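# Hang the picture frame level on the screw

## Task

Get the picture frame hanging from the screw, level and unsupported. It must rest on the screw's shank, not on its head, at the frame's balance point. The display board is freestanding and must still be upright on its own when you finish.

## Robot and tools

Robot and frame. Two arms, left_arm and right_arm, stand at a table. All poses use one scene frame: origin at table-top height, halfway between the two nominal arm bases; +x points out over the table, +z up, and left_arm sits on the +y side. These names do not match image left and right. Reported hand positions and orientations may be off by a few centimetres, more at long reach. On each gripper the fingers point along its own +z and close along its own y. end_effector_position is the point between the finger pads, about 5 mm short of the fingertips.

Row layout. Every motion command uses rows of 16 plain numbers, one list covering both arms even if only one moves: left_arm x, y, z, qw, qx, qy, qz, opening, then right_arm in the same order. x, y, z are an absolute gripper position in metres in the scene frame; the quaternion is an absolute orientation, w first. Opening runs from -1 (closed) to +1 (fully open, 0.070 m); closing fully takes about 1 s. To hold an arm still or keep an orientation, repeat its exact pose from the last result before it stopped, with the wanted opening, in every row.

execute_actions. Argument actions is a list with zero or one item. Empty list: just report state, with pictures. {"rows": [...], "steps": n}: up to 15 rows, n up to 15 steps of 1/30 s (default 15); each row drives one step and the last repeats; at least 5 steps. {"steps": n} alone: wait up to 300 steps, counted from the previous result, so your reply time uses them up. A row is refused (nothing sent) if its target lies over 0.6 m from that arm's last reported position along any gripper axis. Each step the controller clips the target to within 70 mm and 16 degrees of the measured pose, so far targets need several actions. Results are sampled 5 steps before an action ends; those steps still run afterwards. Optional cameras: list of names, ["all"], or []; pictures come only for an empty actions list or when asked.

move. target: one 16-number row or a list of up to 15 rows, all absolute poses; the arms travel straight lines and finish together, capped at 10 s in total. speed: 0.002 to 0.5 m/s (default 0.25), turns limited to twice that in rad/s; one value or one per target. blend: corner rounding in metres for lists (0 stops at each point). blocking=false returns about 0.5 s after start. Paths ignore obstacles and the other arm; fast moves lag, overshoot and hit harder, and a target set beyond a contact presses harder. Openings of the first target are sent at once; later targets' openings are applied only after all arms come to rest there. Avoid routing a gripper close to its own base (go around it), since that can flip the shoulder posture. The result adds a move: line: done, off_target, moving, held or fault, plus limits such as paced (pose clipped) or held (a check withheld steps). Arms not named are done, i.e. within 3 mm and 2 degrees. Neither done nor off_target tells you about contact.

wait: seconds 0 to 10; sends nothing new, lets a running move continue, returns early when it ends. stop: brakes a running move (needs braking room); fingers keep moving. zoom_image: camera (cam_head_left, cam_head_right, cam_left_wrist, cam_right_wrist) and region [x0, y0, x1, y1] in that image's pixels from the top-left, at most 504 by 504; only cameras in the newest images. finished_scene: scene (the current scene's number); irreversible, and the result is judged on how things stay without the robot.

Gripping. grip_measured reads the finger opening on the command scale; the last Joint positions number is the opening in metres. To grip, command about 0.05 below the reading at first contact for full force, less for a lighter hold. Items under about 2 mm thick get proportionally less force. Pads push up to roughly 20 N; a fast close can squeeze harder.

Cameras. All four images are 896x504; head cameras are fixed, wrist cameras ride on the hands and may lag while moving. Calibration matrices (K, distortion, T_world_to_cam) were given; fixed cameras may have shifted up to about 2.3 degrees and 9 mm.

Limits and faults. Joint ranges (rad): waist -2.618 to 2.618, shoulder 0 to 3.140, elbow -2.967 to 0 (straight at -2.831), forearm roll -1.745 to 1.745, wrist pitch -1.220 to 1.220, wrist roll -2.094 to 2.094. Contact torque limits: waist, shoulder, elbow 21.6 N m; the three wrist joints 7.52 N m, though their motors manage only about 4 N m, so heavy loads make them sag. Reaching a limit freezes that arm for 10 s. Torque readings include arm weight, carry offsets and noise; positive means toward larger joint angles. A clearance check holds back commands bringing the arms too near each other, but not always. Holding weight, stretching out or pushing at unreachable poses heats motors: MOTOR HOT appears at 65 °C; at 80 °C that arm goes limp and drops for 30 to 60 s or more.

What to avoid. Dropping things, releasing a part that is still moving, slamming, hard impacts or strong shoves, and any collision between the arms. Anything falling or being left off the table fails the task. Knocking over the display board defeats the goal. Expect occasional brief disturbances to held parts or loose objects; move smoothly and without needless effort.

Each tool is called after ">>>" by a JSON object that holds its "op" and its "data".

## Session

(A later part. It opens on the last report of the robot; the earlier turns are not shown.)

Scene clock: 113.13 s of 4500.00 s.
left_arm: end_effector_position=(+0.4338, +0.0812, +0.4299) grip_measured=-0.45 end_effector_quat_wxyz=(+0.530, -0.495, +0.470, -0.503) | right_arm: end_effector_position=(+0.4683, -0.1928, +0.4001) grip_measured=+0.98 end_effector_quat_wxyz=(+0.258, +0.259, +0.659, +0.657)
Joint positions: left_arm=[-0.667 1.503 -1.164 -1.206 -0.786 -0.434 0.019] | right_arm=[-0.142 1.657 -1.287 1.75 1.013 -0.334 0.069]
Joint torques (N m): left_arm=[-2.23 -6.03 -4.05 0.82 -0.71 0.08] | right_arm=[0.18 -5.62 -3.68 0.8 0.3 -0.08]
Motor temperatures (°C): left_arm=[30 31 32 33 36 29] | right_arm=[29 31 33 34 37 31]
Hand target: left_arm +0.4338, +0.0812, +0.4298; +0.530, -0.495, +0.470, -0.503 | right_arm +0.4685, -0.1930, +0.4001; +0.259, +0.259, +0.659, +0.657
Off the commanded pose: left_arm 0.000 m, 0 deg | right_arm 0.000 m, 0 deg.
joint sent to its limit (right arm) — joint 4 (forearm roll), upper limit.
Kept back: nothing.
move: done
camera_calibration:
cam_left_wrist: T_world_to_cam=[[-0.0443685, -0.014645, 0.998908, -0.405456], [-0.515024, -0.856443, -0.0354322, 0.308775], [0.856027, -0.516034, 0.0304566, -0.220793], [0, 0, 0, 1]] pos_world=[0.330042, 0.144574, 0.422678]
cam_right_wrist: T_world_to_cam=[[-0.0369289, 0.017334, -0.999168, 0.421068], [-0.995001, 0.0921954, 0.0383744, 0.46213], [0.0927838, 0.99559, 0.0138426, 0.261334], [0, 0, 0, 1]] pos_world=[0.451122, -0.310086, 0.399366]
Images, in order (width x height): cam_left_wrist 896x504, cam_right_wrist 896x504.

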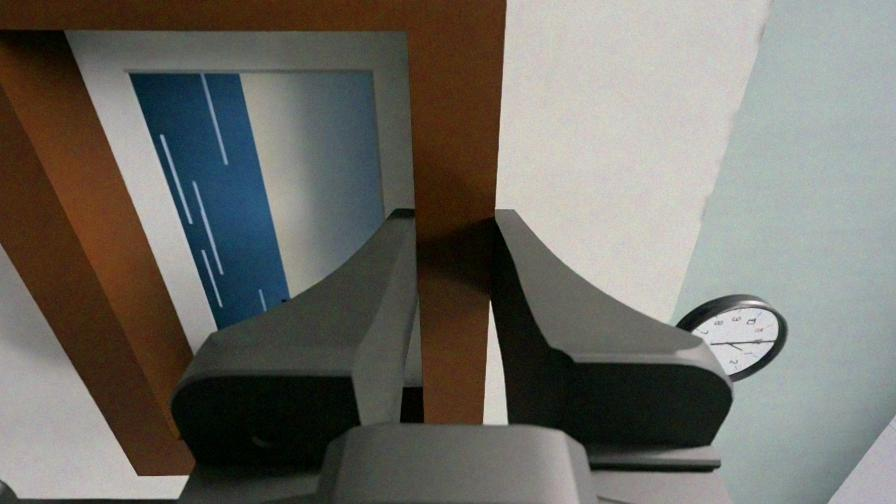

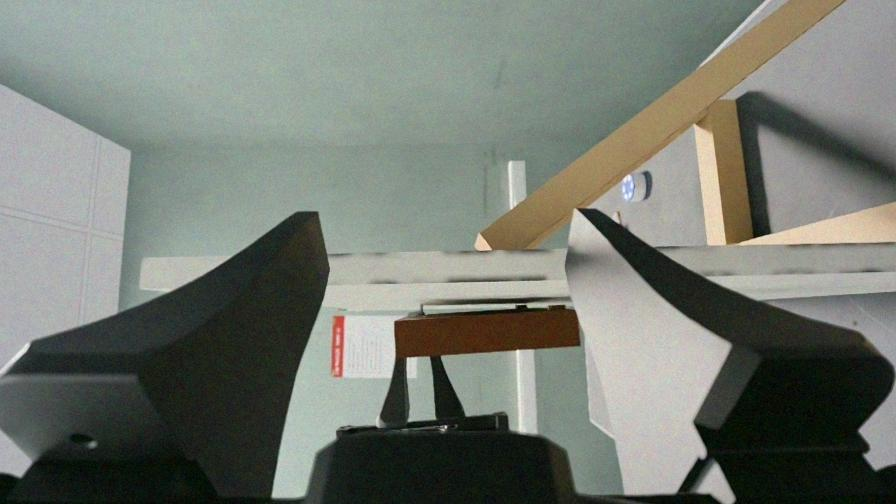

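>>> {"op": "move", "data": {"target": [0.4348,0.0812,0.4296,0.530296,-0.494887,0.470172,-0.502731,-0.50,0.4685,-0.193,0.40,0.2592,0.2592,0.6579,0.6579,1.0], "speed": 0.01, "cameras": ["cam_right_wrist","cam_left_wrist"]}}

>>> {"op": "zoom_image", "data": {"camera": "cam_right_wrist", "region": [400, 298, 430, 318]}}

Scene clock: 118.07 s of 4500.00 s.
left_arm: end_effector_position=(+0.4347, +0.0813, +0.4291) grip_measured=-0.45 end_effector_quat_wxyz=(+0.531, -0.495, +0.471, -0.502) | right_arm: end_effector_position=(+0.4683, -0.1928, +0.4001) grip_measured=+0.98 end_effector_quat_wxyz=(+0.258, +0.259, +0.659, +0.657)
Joint positions: left_arm=[-0.665 1.505 -1.165 -1.205 -0.785 -0.435 0.019] | right_arm=[-0.142 1.657 -1.287 1.75 1.013 -0.334 0.069]
Joint torques (N m): left_arm=[0.74 -5.9 -4.9 1.27 -0.75 -0.12] | right_arm=[0.15 -5.6 -3.68 0.82 0.29 -0.06]
Motor temperatures (°C): left_arm=[30 31 32 33 36 29] | right_arm=[29 31 33 34 37 31]
Hand target: left_arm +0.4348, +0.0812, +0.4296; +0.530, -0.495, +0.470, -0.503 | right_arm +0.4685, -0.1930, +0.4001; +0.259, +0.259, +0.659, +0.657
Off the commanded pose: left_arm 0.001 m, 0 deg | right_arm 0.000 m, 0 deg.
joint sent to its limit (right arm) — joint 4 (forearm roll), upper limit.
Kept back: nothing.
move: done
camera_calibration:
cam_left_wrist: T_world_to_cam=[[-0.0430858, -0.0156518, 0.998949, -0.405124], [-0.514456, -0.856777, -0.0356133, 0.309136], [0.856434, -0.515449, 0.0288628, -0.22103], [0, 0, 0, 1]] pos_world=[0.330879, 0.144589, 0.422087]
cam_right_wrist: T_world_to_cam=[[-0.0369289, 0.017334, -0.999168, 0.421068], [-0.995001, 0.0921954, 0.0383744, 0.46213], [0.0927838, 0.99559, 0.0138426, 0.261334], [0, 0, 0, 1]] pos_world=[0.451122, -0.310086, 0.399366]
Images, in order (width x height): cam_left_wrist 896x504, cam_right_wrist 896x504.

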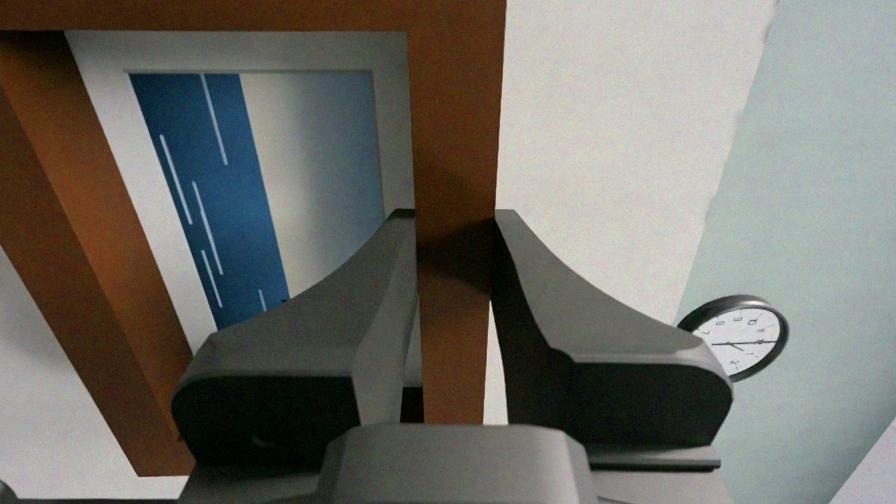

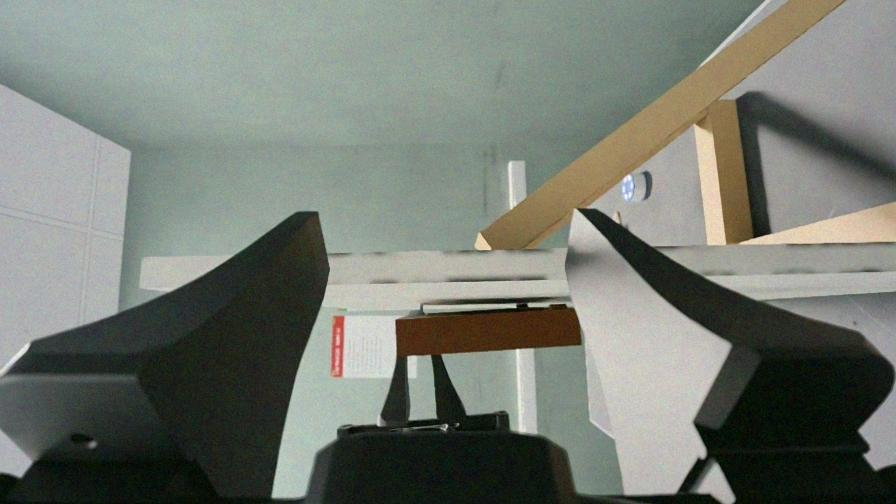

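Scaled by 16.800 from the camera's 896x504 image, which has a finer 1280x720 frame.

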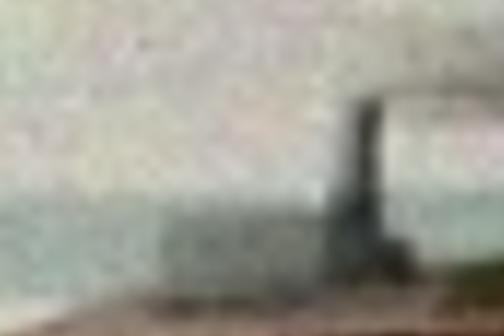

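>>> {"op": "move", "data": {"target": [0.4348,0.0812,0.4276,0.530296,-0.494887,0.470172,-0.502731,-0.50,0.4685,-0.193,0.40,0.2592,0.2592,0.6579,0.6579,1.0], "speed": 0.008, "cameras": ["cam_right_wrist"]}}

>>> {"op": "zoom_image", "data": {"camera": "cam_right_wrist", "region": [400, 298, 430, 318]}}

Scene clock: 119.13 s of 4500.00 s.
left_arm: end_effector_position=(+0.4345, +0.0812, +0.4288) grip_measured=-0.45 end_effector_quat_wxyz=(+0.531, -0.494, +0.470, -0.504) | right_arm: end_effector_position=(+0.4683, -0.1928, +0.4001) grip_measured=+0.98 end_effector_quat_wxyz=(+0.258, +0.259, +0.659, +0.657)
Joint positions: left_arm=[-0.665 1.505 -1.16 -1.197 -0.787 -0.445 0.019] | right_arm=[-0.142 1.657 -1.287 1.75 1.013 -0.334 0.069]
Joint torques (N m): left_arm=[0.49 -5.08 -2.75 0.74 -0.76 -0.05] | right_arm=[0.18 -5.59 -3.68 0.83 0.3 -0.05]
Motor temperatures (°C): left_arm=[30 31 32 33 36 29] | right_arm=[29 31 33 34 37 31]
Hand target: left_arm +0.4348, +0.0812, +0.4276; +0.530, -0.495, +0.470, -0.503 | right_arm +0.4685, -0.1930, +0.4001; +0.259, +0.259, +0.659, +0.657
Off the commanded pose: left_arm 0.001 m, 0 deg | right_arm 0.000 m, 0 deg.
joint sent to its limit (right arm) — joint 4 (forearm roll), upper limit.
Kept back: nothing.
move: done
camera_calibration:
cam_right_wrist: T_world_to_cam=[[-0.0369289, 0.017334, -0.999168, 0.421068], [-0.995001, 0.0921954, 0.0383744, 0.46213], [0.0927838, 0.99559, 0.0138426, 0.261334], [0, 0, 0, 1]] pos_world=[0.451122, -0.310086, 0.399366]
Images, in order (width x height): cam_right_wrist 896x504.

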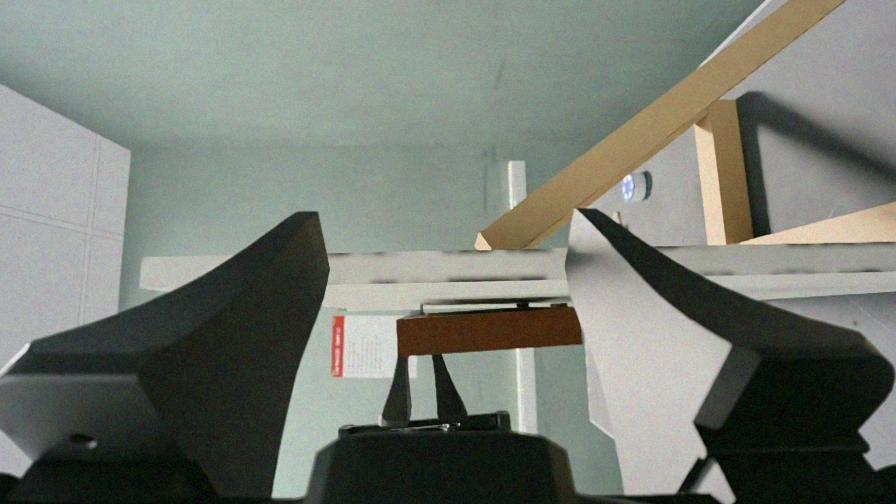

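Scaled by 16.800 from the camera's 896x504 image, which has a finer 1280x720 frame.

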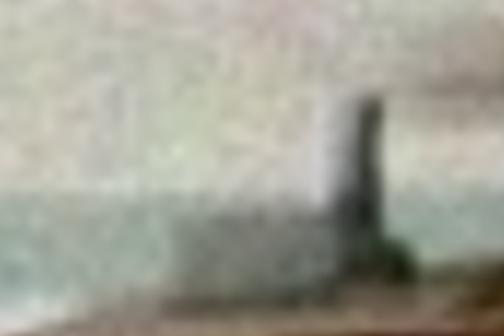

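>>> {"op": "move", "data": {"target": [0.4349,0.0812,0.4264,0.530296,-0.494887,0.470172,-0.502731,-0.50,0.4685,-0.193,0.40,0.2592,0.2592,0.6579,0.6579,1.0], "speed": 0.008, "cameras": ["cam_right_wrist"]}}

>>> {"op": "zoom_image", "data": {"camera": "cam_right_wrist", "region": [400, 298, 430, 318]}}

Scene clock: 120.07 s of 4500.00 s.
left_arm: end_effector_position=(+0.4347, +0.0815, +0.4277) grip_measured=-0.45 end_effector_quat_wxyz=(+0.531, -0.494, +0.469, -0.503) | right_arm: end_effector_position=(+0.4683, -0.1928, +0.4001) grip_measured=+0.98 end_effector_quat_wxyz=(+0.258, +0.259, +0.659, +0.657)
Joint positions: left_arm=[-0.664 1.506 -1.157 -1.192 -0.789 -0.451 0.019] | right_arm=[-0.142 1.657 -1.287 1.75 1.013 -0.334 0.069]
Joint torques (N m): left_arm=[-1.03 -3.5 -0.81 0.15 0.02 -0.07] | right_arm=[0.09 -5.6 -3.68 0.83 0.29 -0.05]
Motor temperatures (°C): left_arm=[30 31 32 33 36 29] | right_arm=[29 31 33 34 37 31]
Hand target: left_arm +0.4349, +0.0812, +0.4264; +0.530, -0.495, +0.470, -0.503 | right_arm +0.4685, -0.1930, +0.4001; +0.259, +0.259, +0.659, +0.657
Off the commanded pose: left_arm 0.001 m, 0 deg | right_arm 0.000 m, 0 deg.
joint sent to its limit (right arm) — joint 4 (forearm roll), upper limit.
Kept back: nothing.
move: done
camera_calibration:
cam_right_wrist: T_world_to_cam=[[-0.0369289, 0.017334, -0.999168, 0.421068], [-0.995001, 0.0921954, 0.0383744, 0.46213], [0.0927838, 0.99559, 0.0138426, 0.261334], [0, 0, 0, 1]] pos_world=[0.451122, -0.310086, 0.399366]
Images, in order (width x height): cam_right_wrist 896x504.

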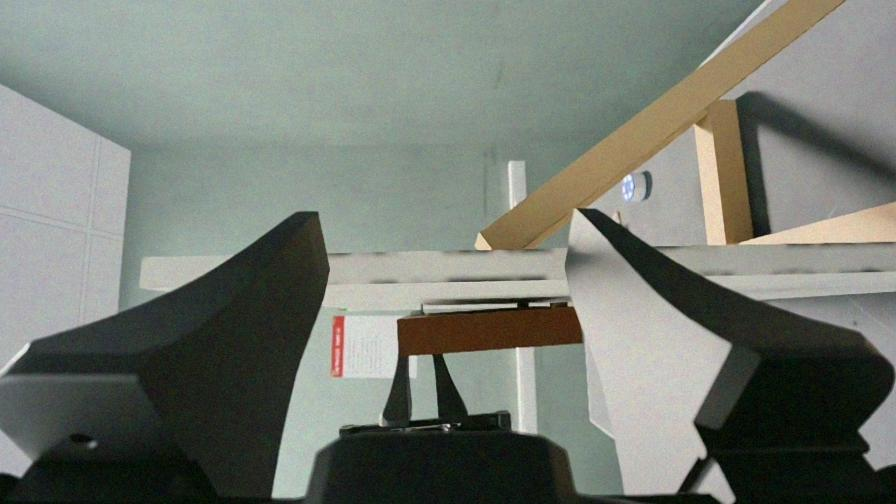

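Scaled by 16.800 from the camera's 896x504 image, which has a finer 1280x720 frame.

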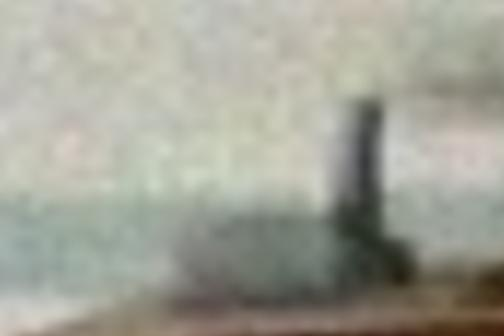

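>>> {"op": "move", "data": {"target": [0.4349,0.0811,0.4254,0.530296,-0.494887,0.470172,-0.502731,-0.50,0.4685,-0.193,0.40,0.2592,0.2592,0.6579,0.6579,1.0], "speed": 0.006, "cameras": ["cam_right_wrist"]}}

>>> {"op": "zoom_image", "data": {"camera": "cam_right_wrist", "region": [400, 298, 430, 318]}}

Scene clock: 121.70 s of 4500.00 s.
left_arm: end_effector_position=(+0.4345, +0.0817, +0.4271) grip_measured=-0.45 end_effector_quat_wxyz=(+0.531, -0.495, +0.469, -0.504) | right_arm: end_effector_position=(+0.4683, -0.1928, +0.4001) grip_measured=+0.98 end_effector_quat_wxyz=(+0.258, +0.259, +0.659, +0.657)
Joint positions: left_arm=[-0.664 1.506 -1.154 -1.189 -0.791 -0.456 0.019] | right_arm=[-0.142 1.657 -1.287 1.75 1.013 -0.334 0.069]
Joint torques (N m): left_arm=[-1.77 0.06 2.26 -1.05 1.16 -0.15] | right_arm=[0.15 -5.6 -3.73 0.84 0.29 -0.03]
Motor temperatures (°C): left_arm=[30 31 32 33 36 29] | right_arm=[29 31 33 34 37 31]
Hand target: left_arm +0.4349, +0.0811, +0.4254; +0.530, -0.495, +0.470, -0.503 | right_arm +0.4685, -0.1930, +0.4001; +0.259, +0.259, +0.659, +0.657
Off the commanded pose: left_arm 0.002 m, 0 deg | right_arm 0.000 m, 0 deg.
joint sent to its limit (right arm) — joint 4 (forearm roll), upper limit.
Kept back: nothing.
move: done
camera_calibration:
cam_right_wrist: T_world_to_cam=[[-0.0369289, 0.017334, -0.999168, 0.421068], [-0.995001, 0.0921954, 0.0383744, 0.46213], [0.0927838, 0.99559, 0.0138426, 0.261334], [0, 0, 0, 1]] pos_world=[0.451122, -0.310086, 0.399366]
Images, in order (width x height): cam_right_wrist 896x504.

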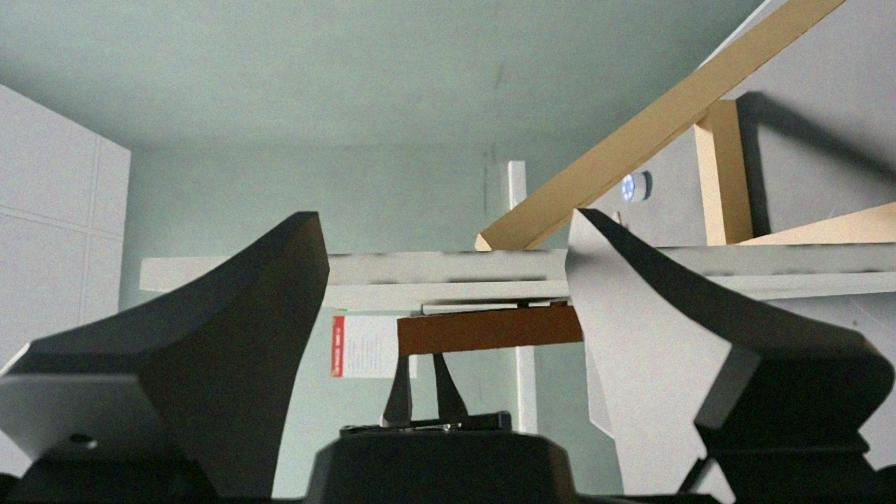

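Scaled by 16.800 from the camera's 896x504 image, which has a finer 1280x720 frame.

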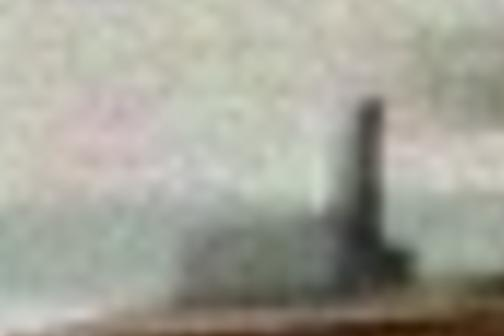

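>>> {"op": "move", "data": {"target": [[0.4350,0.0811,0.4282,0.530296,-0.494887,0.470172,-0.502731,-0.50,0.4685,-0.193,0.40,0.2592,0.2592,0.6579,0.6579,1.0],[0.4358,0.0811,0.4282,0.530296,-0.494887,0.470172,-0.502731,-0.50,0.4685,-0.193,0.40,0.2592,0.2592,0.6579,0.6579,1.0]], "speed": 0.008, "cameras": ["cam_right_wrist"]}}

>>> {"op": "zoom_image", "data": {"camera": "cam_right_wrist", "region": [400, 298, 430, 318]}}

Scene clock: 123.27 s of 4500.00 s.
left_arm: end_effector_position=(+0.4351, +0.0806, +0.4266) grip_measured=-0.45 end_effector_quat_wxyz=(+0.529, -0.496, +0.471, -0.502) | right_arm: end_effector_position=(+0.4683, -0.1928, +0.4001) grip_measured=+0.98 end_effector_quat_wxyz=(+0.258, +0.259, +0.659, +0.657)
Joint positions: left_arm=[-0.665 1.508 -1.16 -1.202 -0.785 -0.443 0.019] | right_arm=[-0.142 1.657 -1.287 1.75 1.013 -0.334 0.069]
Joint torques (N m): left_arm=[2.39 2.06 -2.07 0.05 1.86 -0.12] | right_arm=[0.12 -5.58 -3.68 0.84 0.28 -0.02]
Motor temperatures (°C): left_arm=[30 31 32 33 36 29] | right_arm=[29 31 33 34 37 31]
Hand target: left_arm +0.4358, +0.0811, +0.4282; +0.530, -0.495, +0.470, -0.503 | right_arm +0.4685, -0.1930, +0.4001; +0.259, +0.259, +0.659, +0.657
Off the commanded pose: left_arm 0.002 m, 0 deg | right_arm 0.000 m, 0 deg.
joint sent to its limit (right arm) — joint 4 (forearm roll), upper limit.
Kept back: nothing.
move: done
camera_calibration:
cam_right_wrist: T_world_to_cam=[[-0.0369289, 0.017334, -0.999168, 0.421068], [-0.995001, 0.0921954, 0.0383744, 0.46213], [0.0927838, 0.99559, 0.0138426, 0.261334], [0, 0, 0, 1]] pos_world=[0.451122, -0.310086, 0.399366]
Images, in order (width x height): cam_right_wrist 896x504.

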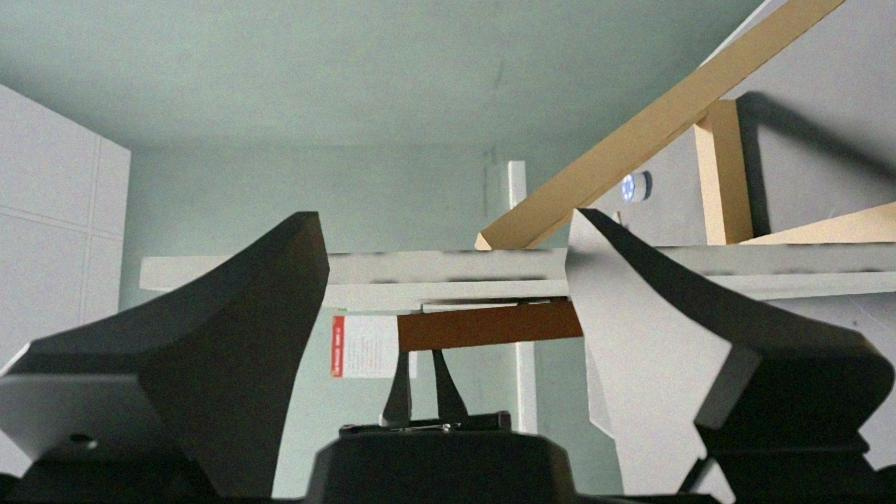

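Scaled by 16.800 from the camera's 896x504 image, which has a finer 1280x720 frame.

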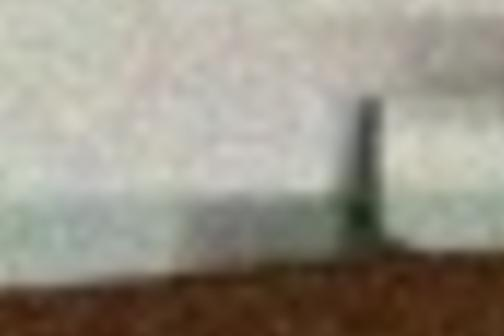

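>>> {"op": "wait", "data": {"seconds": 0.1}}

>>> {"op": "zoom_image", "data": {"camera": "cam_left_wrist", "region": [360, 0, 560, 212]}}

>>> {"op": "zoom_image", "data": {"camera": "cam_left_wrist", "region": [380, 212, 560, 430]}}

>>> {"op": "zoom_image", "data": {"camera": "cam_right_wrist", "region": [380, 270, 600, 370]}}

Scene clock: 124.10 s of 4500.00 s.
left_arm: end_effector_position=(+0.4358, +0.0807, +0.4272) grip_measured=-0.45 end_effector_quat_wxyz=(+0.530, -0.495, +0.471, -0.502) | right_arm: end_effector_position=(+0.4683, -0.1928, +0.4001) grip_measured=+0.98 end_effector_quat_wxyz=(+0.258, +0.259, +0.659, +0.657)
Joint positions: left_arm=[-0.663 1.51 -1.163 -1.2 -0.784 -0.443 0.019] | right_arm=[-0.142 1.657 -1.287 1.75 1.013 -0.334 0.069]
Joint torques (N m): left_arm=[1.92 -0.75 -3.05 0.55 0.97 -0.14] | right_arm=[0.11 -5.61 -3.71 0.84 0.29 -0.02]
Motor temperatures (°C): left_arm=[30 31 32 33 36 29] | right_arm=[29 31 33 34 37 31]
Hand target: left_arm +0.4358, +0.0811, +0.4282; +0.530, -0.495, +0.470, -0.503 | right_arm +0.4685, -0.1930, +0.4001; +0.259, +0.259, +0.659, +0.657
Off the commanded pose: left_arm 0.001 m, 0 deg | right_arm 0.000 m, 0 deg.
Steps of this call (1-25: nothing new was sent). Readings (end_effector_position of left_arm | right_arm):
1: (+0.4351, +0.0806, +0.4266) | (+0.4683, -0.1928, +0.4001)
2: (+0.4354, +0.0808, +0.4267) | (+0.4683, -0.1928, +0.4001)
4: (+0.4356, +0.0809, +0.4271) | (+0.4683, -0.1928, +0.4001)
8: (+0.4358, +0.0807, +0.4268) | (+0.4683, -0.1928, +0.4001)
25: the state above
camera_calibration:
cam_left_wrist: T_world_to_cam=[[-0.0416588, -0.0152214, 0.999016, -0.403799], [-0.515683, -0.856083, -0.0345475, 0.309192], [0.855766, -0.516614, 0.027814, -0.221428], [0, 0, 0, 1]] pos_world=[0.332113, 0.144155, 0.420242]
cam_right_wrist: T_world_to_cam=[[-0.0369289, 0.017334, -0.999168, 0.421068], [-0.995001, 0.0921954, 0.0383744, 0.46213], [0.0927838, 0.99559, 0.0138426, 0.261334], [0, 0, 0, 1]] pos_world=[0.451122, -0.310086, 0.399366]

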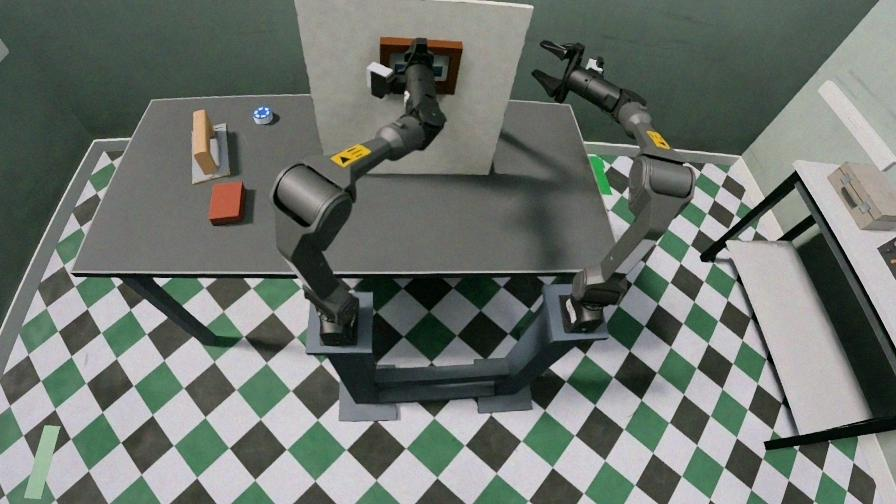

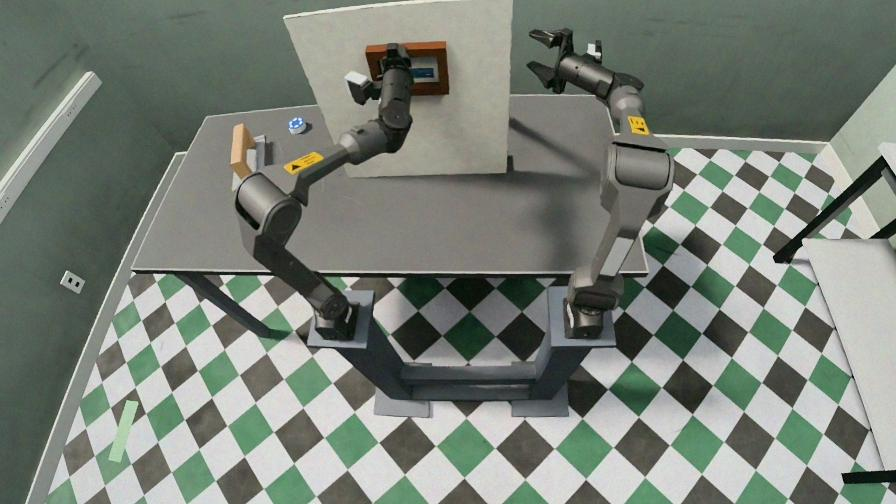

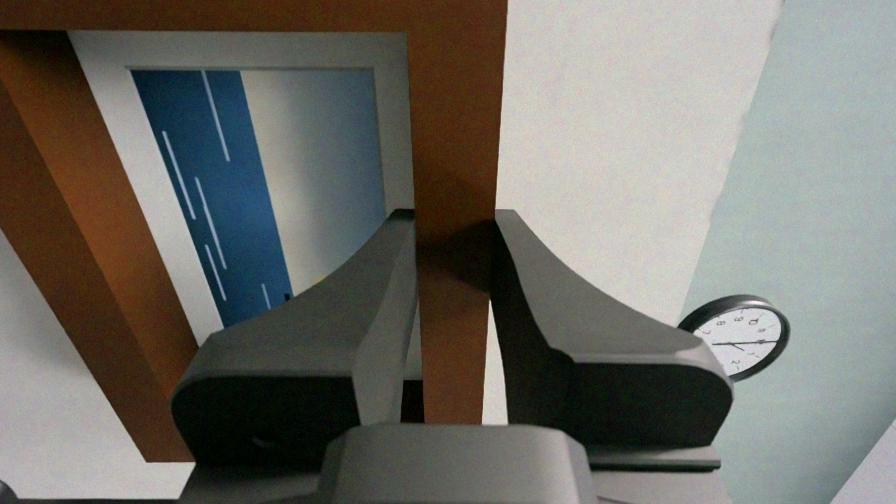

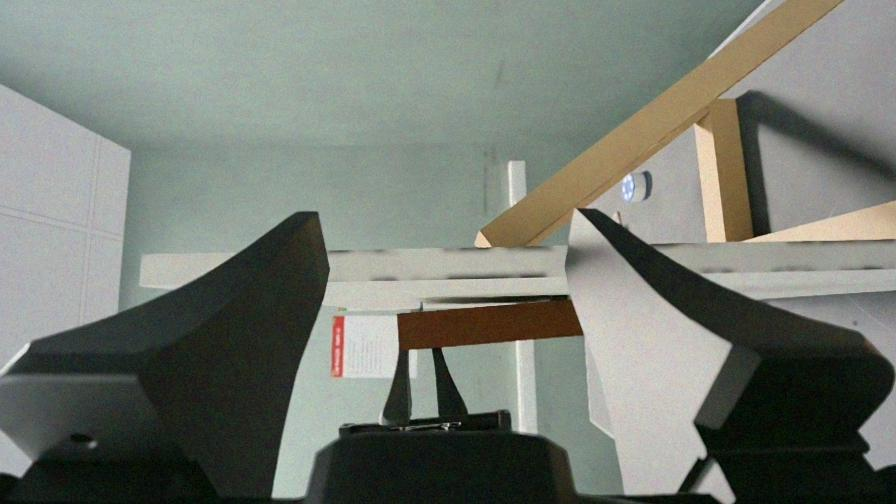

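Scaled by 2.377 from the camera's 896x504 image, which has a finer 1280x720 frame.

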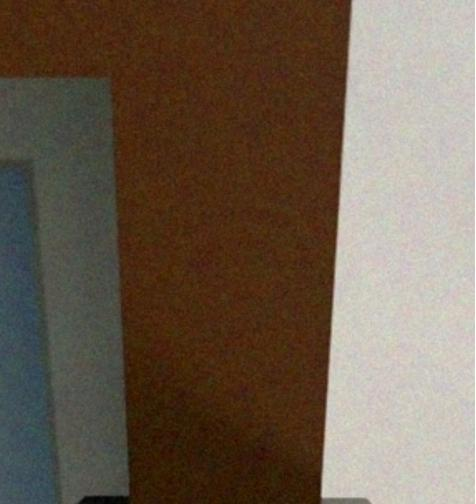

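Scaled by 2.312 from the camera's 896x504 image, which has a finer 1280x720 frame.

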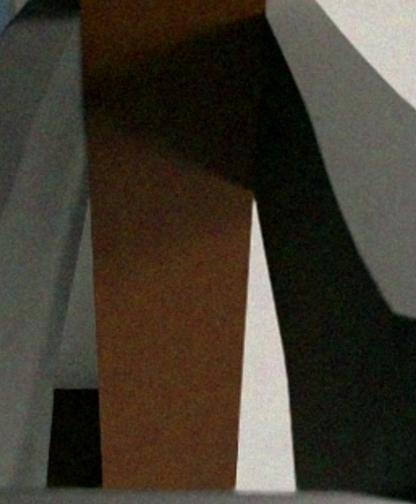

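Scaled by 2.291 from the camera's 896x504 image, which has a finer 1280x720 frame.

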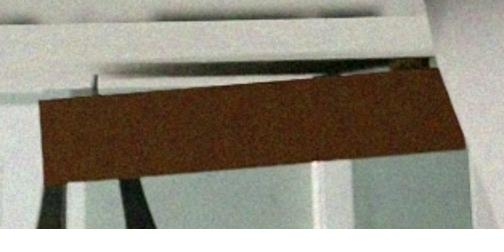

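>>> {"op": "move", "data": {"target": [[0.4350,0.0811,0.4302,0.530296,-0.494887,0.470172,-0.502731,-0.50,0.4685,-0.193,0.40,0.2592,0.2592,0.6579,0.6579,1.0],[0.4350,0.0811,0.4302,0.5201,-0.48535,0.48001,-0.51327,-0.50,0.4685,-0.193,0.40,0.2592,0.2592,0.6579,0.6579,1.0]], "speed": 0.01, "cameras": ["cam_left_wrist","cam_right_wrist"]}}

>>> {"op": "zoom_image", "data": {"camera": "cam_right_wrist", "region": [380, 270, 600, 370]}}

Scene clock: 128.50 s of 4500.00 s.
left_arm: end_effector_position=(+0.4349, +0.0808, +0.4303) grip_measured=-0.46 end_effector_quat_wxyz=(+0.520, -0.485, +0.480, -0.514) | right_arm: end_effector_position=(+0.4683, -0.1928, +0.4001) grip_measured=+0.98 end_effector_quat_wxyz=(+0.258, +0.259, +0.659, +0.657)
Joint positions: left_arm=[-0.64 1.486 -1.148 -1.164 -0.725 -0.469 0.019] | right_arm=[-0.142 1.657 -1.287 1.75 1.013 -0.334 0.069]
Joint torques (N m): left_arm=[0.33 -6.99 -3.54 1 -0.7 -0.11] | right_arm=[0.12 -5.63 -3.79 0.85 0.28 0]
Motor temperatures (°C): left_arm=[30 31 32 33 35 29] | right_arm=[28 31 33 34 37 31]
Hand target: left_arm +0.4350, +0.0811, +0.4302; +0.520, -0.485, +0.480, -0.513 | right_arm +0.4685, -0.1930, +0.4001; +0.259, +0.259, +0.659, +0.657
Off the commanded pose: left_arm 0.000 m, 0 deg | right_arm 0.000 m, 0 deg.
joint sent to its limit (right arm) — joint 4 (forearm roll), upper limit.
Kept back: nothing.
move: done
camera_calibration:
cam_left_wrist: T_world_to_cam=[[-0.0447321, -0.012463, 0.998921, -0.40585], [-0.549526, -0.834742, -0.0350226, 0.3221], [0.834278, -0.5505, 0.030491, -0.209698], [0, 0, 0, 1]] pos_world=[0.333794, 0.148373, 0.423087]
cam_right_wrist: T_world_to_cam=[[-0.0369289, 0.017334, -0.999168, 0.421068], [-0.995001, 0.0921954, 0.0383744, 0.46213], [0.0927838, 0.99559, 0.0138426, 0.261334], [0, 0, 0, 1]] pos_world=[0.451122, -0.310086, 0.399366]
Images, in order (width x height): cam_left_wrist 896x504, cam_right_wrist 896x504.

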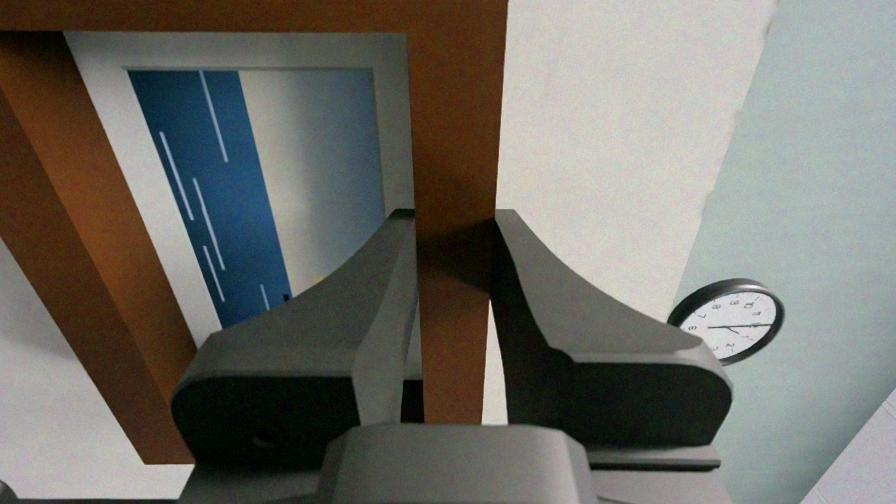

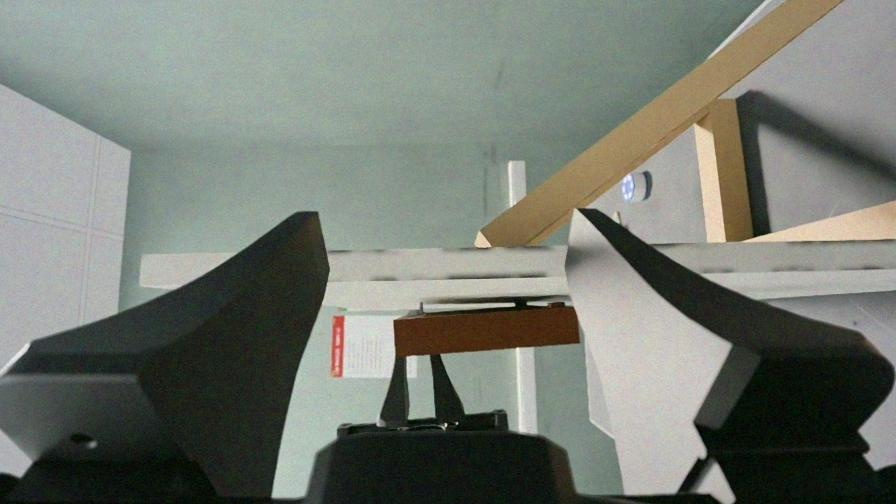

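Scaled by 2.291 from the camera's 896x504 image, which has a finer 1280x720 frame.

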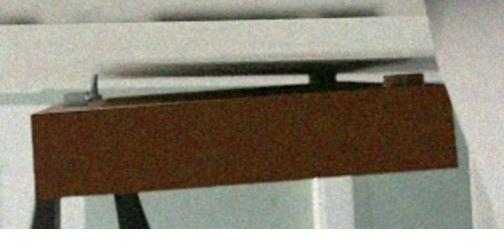

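>>> {"op": "move", "data": {"target": [0.4350,0.0811,0.4302,0.5201,-0.48535,0.48001,-0.51327,-0.50,0.4685,-0.193,0.36,0.2592,0.2592,0.6579,0.6579,1.0], "speed": 0.08, "cameras": ["cam_right_wrist"]}}

>>> {"op": "zoom_image", "data": {"camera": "cam_right_wrist", "region": [340, 280, 400, 320]}}

>>> {"op": "zoom_image", "data": {"camera": "cam_right_wrist", "region": [450, 280, 550, 340]}}

Scene clock: 130.93 s of 4500.00 s.
left_arm: end_effector_position=(+0.4349, +0.0808, +0.4303) grip_measured=-0.46 end_effector_quat_wxyz=(+0.520, -0.485, +0.480, -0.514) | right_arm: end_effector_position=(+0.4686, -0.1929, +0.3592) grip_measured=+0.98 end_effector_quat_wxyz=(+0.244, +0.258, +0.677, +0.644)
Joint positions: left_arm=[-0.64 1.486 -1.148 -1.164 -0.725 -0.469 0.019] | right_arm=[-0.15 1.7 -1.218 1.75 1.045 -0.428 0.069]
Joint torques (N m): left_arm=[-0.19 -5.83 -3.82 0.79 -1.05 0.04] | right_arm=[-0.29 -7.37 -4.62 0.81 0.39 0.17]
Motor temperatures (°C): left_arm=[30 31 32 33 35 29] | right_arm=[28 31 33 34 37 31]
Hand target: left_arm +0.4350, +0.0811, +0.4302; +0.520, -0.485, +0.480, -0.513 | right_arm +0.4685, -0.1931, +0.3602; +0.245, +0.257, +0.677, +0.645
Off the commanded pose: left_arm 0.000 m, 0 deg | right_arm 0.001 m, 3 deg.
joint sent to its limit (right arm) — joint 4 (forearm roll), upper limit.
Kept back: nothing.
move: off_target (right_arm)
camera_calibration:
cam_right_wrist: T_world_to_cam=[[-0.0704522, -0.0184616, -0.997344, 0.388346], [-0.995153, 0.0700687, 0.0690004, 0.448713], [0.0686087, 0.997371, -0.0233086, 0.28693], [0, 0, 0, 1]] pos_world=[0.454212, -0.310447, 0.363042]
Images, in order (width x height): cam_right_wrist 896x504.

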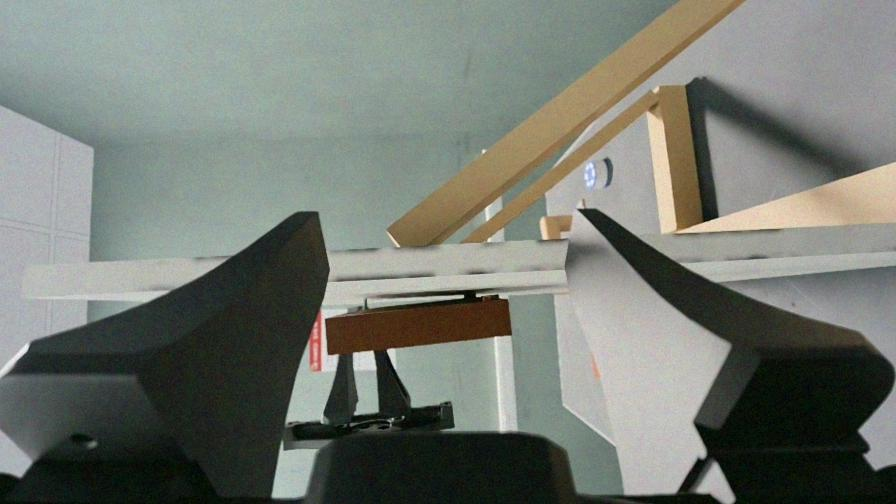

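Scaled by 8.400 from the camera's 896x504 image, which has a finer 1280x720 frame.

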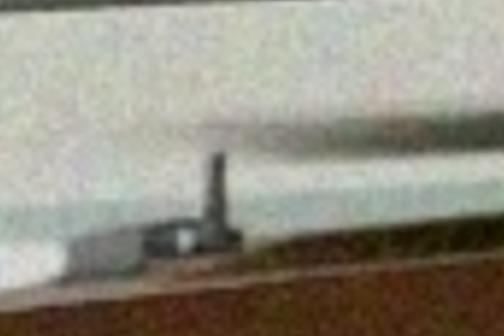

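Scaled by 5.040 from the camera's 896x504 image, which has a finer 1280x720 frame.

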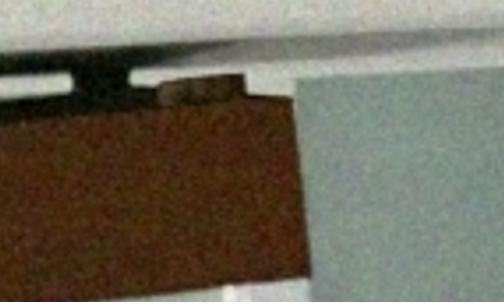

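>>> {"op": "zoom_image", "data": {"camera": "cam_right_wrist", "region": [346, 295, 373, 313]}}

Scaled by 18.667 from the camera's 896x504 image, which has a finer 1280x720 frame.

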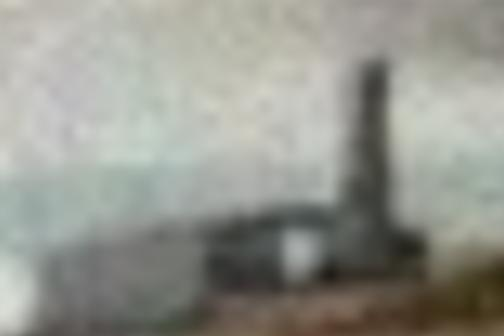

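>>> {"op": "move", "data": {"target": [0.4360,0.0811,0.4302,0.518,-0.487584,0.482274,-0.511147,-0.50,0.4685,-0.1931,0.3600,0.245,0.257,0.677,0.645,1.0], "speed": 0.01, "cameras": ["cam_left_wrist","cam_right_wrist"]}}

>>> {"op": "zoom_image", "data": {"camera": "cam_right_wrist", "region": [346, 295, 373, 313]}}

>>> {"op": "zoom_image", "data": {"camera": "cam_right_wrist", "region": [320, 260, 540, 370]}}

Scene clock: 139.40 s of 4500.00 s.
left_arm: end_effector_position=(+0.4356, +0.0806, +0.4302) grip_measured=-0.46 end_effector_quat_wxyz=(+0.518, -0.487, +0.483, -0.512) | right_arm: end_effector_position=(+0.4685, -0.1928, +0.3599) grip_measured=+0.98 end_effector_quat_wxyz=(+0.244, +0.257, +0.677, +0.645)
Joint positions: left_arm=[-0.639 1.487 -1.156 -1.183 -0.716 -0.45 0.019] | right_arm=[-0.15 1.699 -1.218 1.75 1.045 -0.428 0.069]
Joint torques (N m): left_arm=[2.23 -4.67 -5.26 1.12 -0.4 0.03] | right_arm=[0.33 -6.75 -4.33 0.88 0.42 -0.21]
Motor temperatures (°C): left_arm=[30 31 32 32 35 29] | right_arm=[28 31 33 34 37 31]
Hand target: left_arm +0.4360, +0.0811, +0.4302; +0.518, -0.488, +0.482, -0.511 | right_arm +0.4685, -0.1931, +0.3600; +0.245, +0.257, +0.677, +0.645
Off the commanded pose: left_arm 0.001 m, 0 deg | right_arm 0.000 m, 0 deg.
joint sent to its limit (right arm) — joint 4 (forearm roll), upper limit.
Kept back: nothing.
move: done
camera_calibration:
cam_left_wrist: T_world_to_cam=[[-0.035736, -0.0122763, 0.999286, -0.409788], [-0.550246, -0.834466, -0.0299291, 0.320372], [0.834237, -0.550923, 0.0230655, -0.207186], [0, 0, 0, 1]] pos_world=[0.334482, 0.148165, 0.423863]
cam_right_wrist: T_world_to_cam=[[-0.0686733, -0.0187841, -0.997462, 0.388192], [-0.995274, 0.0700898, 0.0672027, 0.449285], [0.0686496, 0.997364, -0.0235086, 0.286988], [0, 0, 0, 1]] pos_world=[0.454118, -0.31043, 0.36376]
Images, in order (width x height): cam_left_wrist 896x504, cam_right_wrist 896x504.

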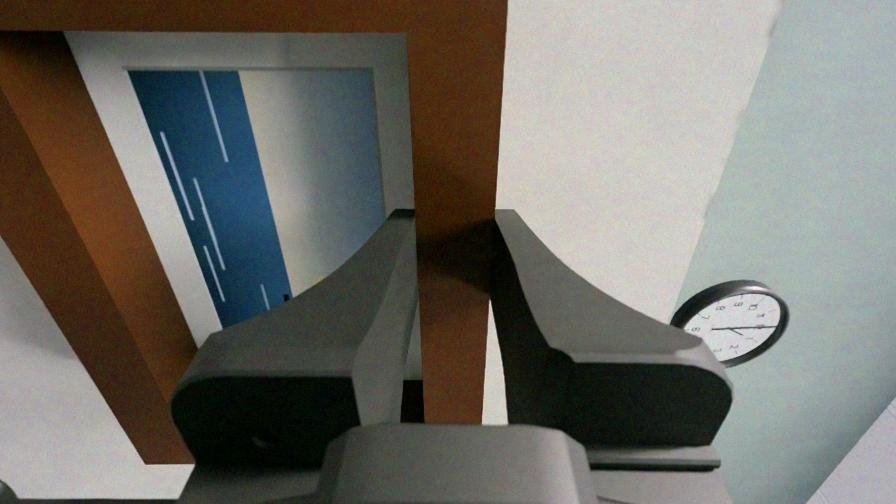

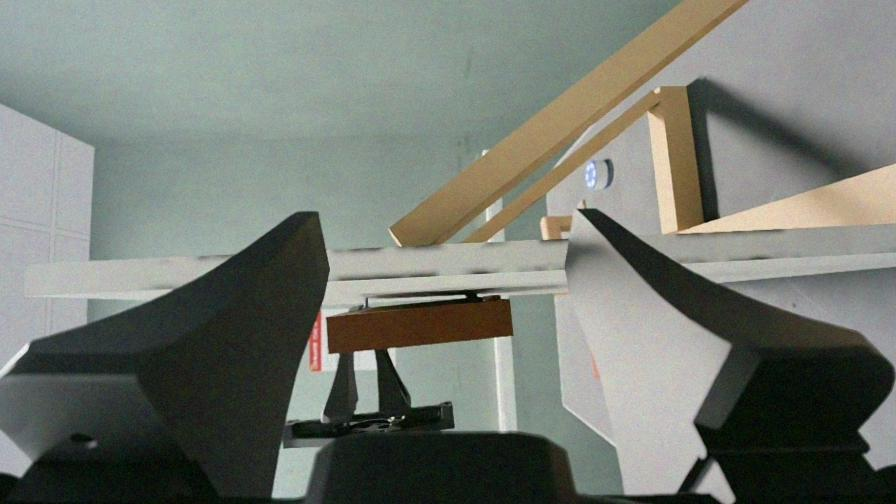

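Scaled by 18.667 from the camera's 896x504 image, which has a finer 1280x720 frame.

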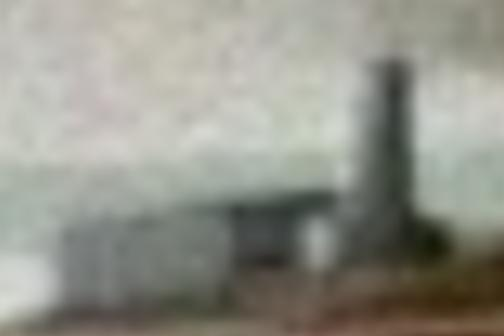

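Scaled by 2.291 from the camera's 896x504 image, which has a finer 1280x720 frame.

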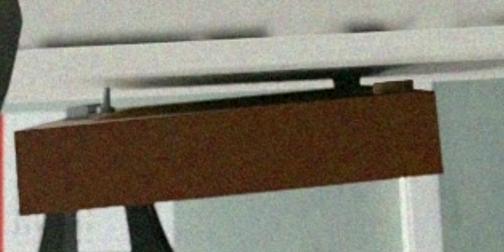

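>>> {"op": "move", "data": {"target": [0.4366,0.0811,0.4300,0.518,-0.487584,0.482274,-0.511147,-0.50,0.4685,-0.1931,0.3600,0.245,0.257,0.677,0.645,1.0], "speed": 0.01, "cameras": ["cam_left_wrist","cam_right_wrist"]}}

>>> {"op": "zoom_image", "data": {"camera": "cam_right_wrist", "region": [346, 295, 373, 313]}}

>>> {"op": "zoom_image", "data": {"camera": "cam_right_wrist", "region": [450, 280, 550, 340]}}

Scene clock: 140.67 s of 4500.00 s.
left_arm: end_effector_position=(+0.4364, +0.0811, +0.4303) grip_measured=-0.46 end_effector_quat_wxyz=(+0.518, -0.487, +0.482, -0.511) | right_arm: end_effector_position=(+0.4685, -0.1928, +0.3599) grip_measured=+0.98 end_effector_quat_wxyz=(+0.244, +0.257, +0.677, +0.645)
Joint positions: left_arm=[-0.636 1.489 -1.158 -1.181 -0.715 -0.451 0.019] | right_arm=[-0.15 1.699 -1.218 1.75 1.045 -0.428 0.069]
Joint torques (N m): left_arm=[3.97 -3.89 -5.31 1.11 -1.06 -0.11] | right_arm=[-0.32 -5.72 -3.95 0.87 0.43 -0.2]
Motor temperatures (°C): left_arm=[30 31 32 32 35 29] | right_arm=[28 31 33 34 37 31]
Hand target: left_arm +0.4366, +0.0811, +0.4300; +0.518, -0.488, +0.482, -0.511 | right_arm +0.4685, -0.1931, +0.3600; +0.245, +0.257, +0.677, +0.645
Off the commanded pose: left_arm 0.000 m, 0 deg | right_arm 0.000 m, 0 deg.
joint sent to its limit (right arm) — joint 4 (forearm roll), upper limit.
Kept back: nothing.
move: done
camera_calibration:
cam_left_wrist: T_world_to_cam=[[-0.0363131, -0.0128641, 0.999258, -0.409538], [-0.549167, -0.835148, -0.0307082, 0.321185], [0.834923, -0.549875, 0.0232623, -0.208048], [0, 0, 0, 1]] pos_world=[0.335217, 0.148568, 0.423936]
cam_right_wrist: T_world_to_cam=[[-0.0686733, -0.0187841, -0.997462, 0.388192], [-0.995274, 0.0700898, 0.0672027, 0.449285], [0.0686496, 0.997364, -0.0235086, 0.286988], [0, 0, 0, 1]] pos_world=[0.454118, -0.31043, 0.36376]
Images, in order (width x height): cam_left_wrist 896x504, cam_right_wrist 896x504.

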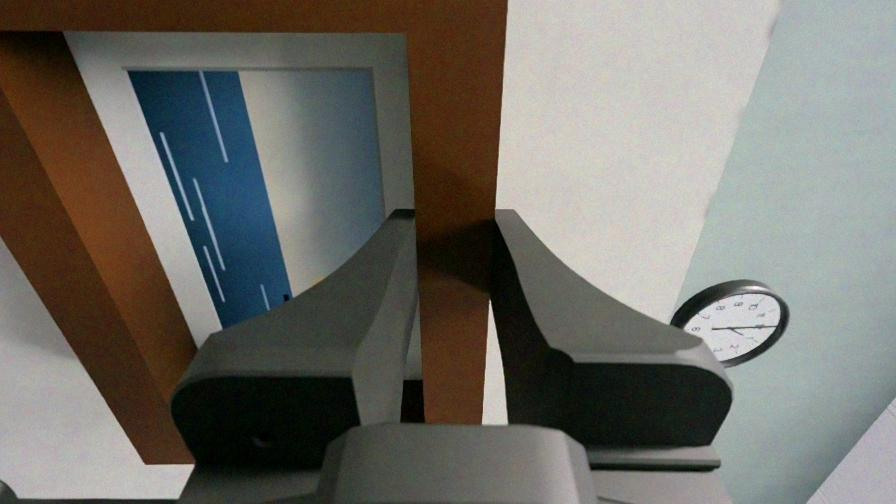

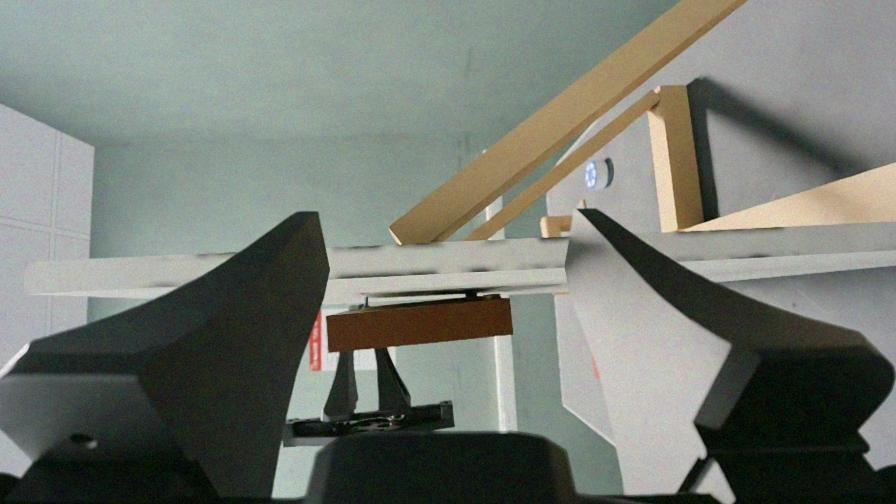

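Scaled by 18.667 from the camera's 896x504 image, which has a finer 1280x720 frame.

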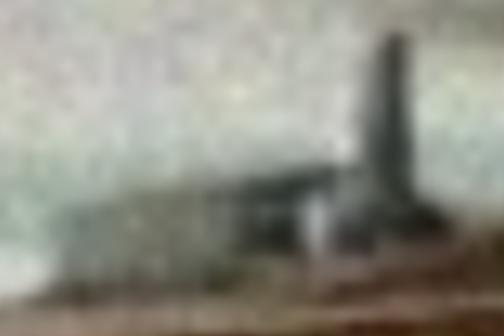

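Scaled by 5.040 from the camera's 896x504 image, which has a finer 1280x720 frame.

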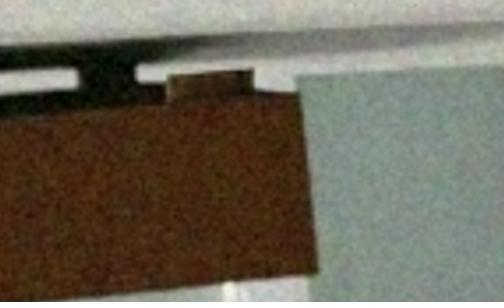

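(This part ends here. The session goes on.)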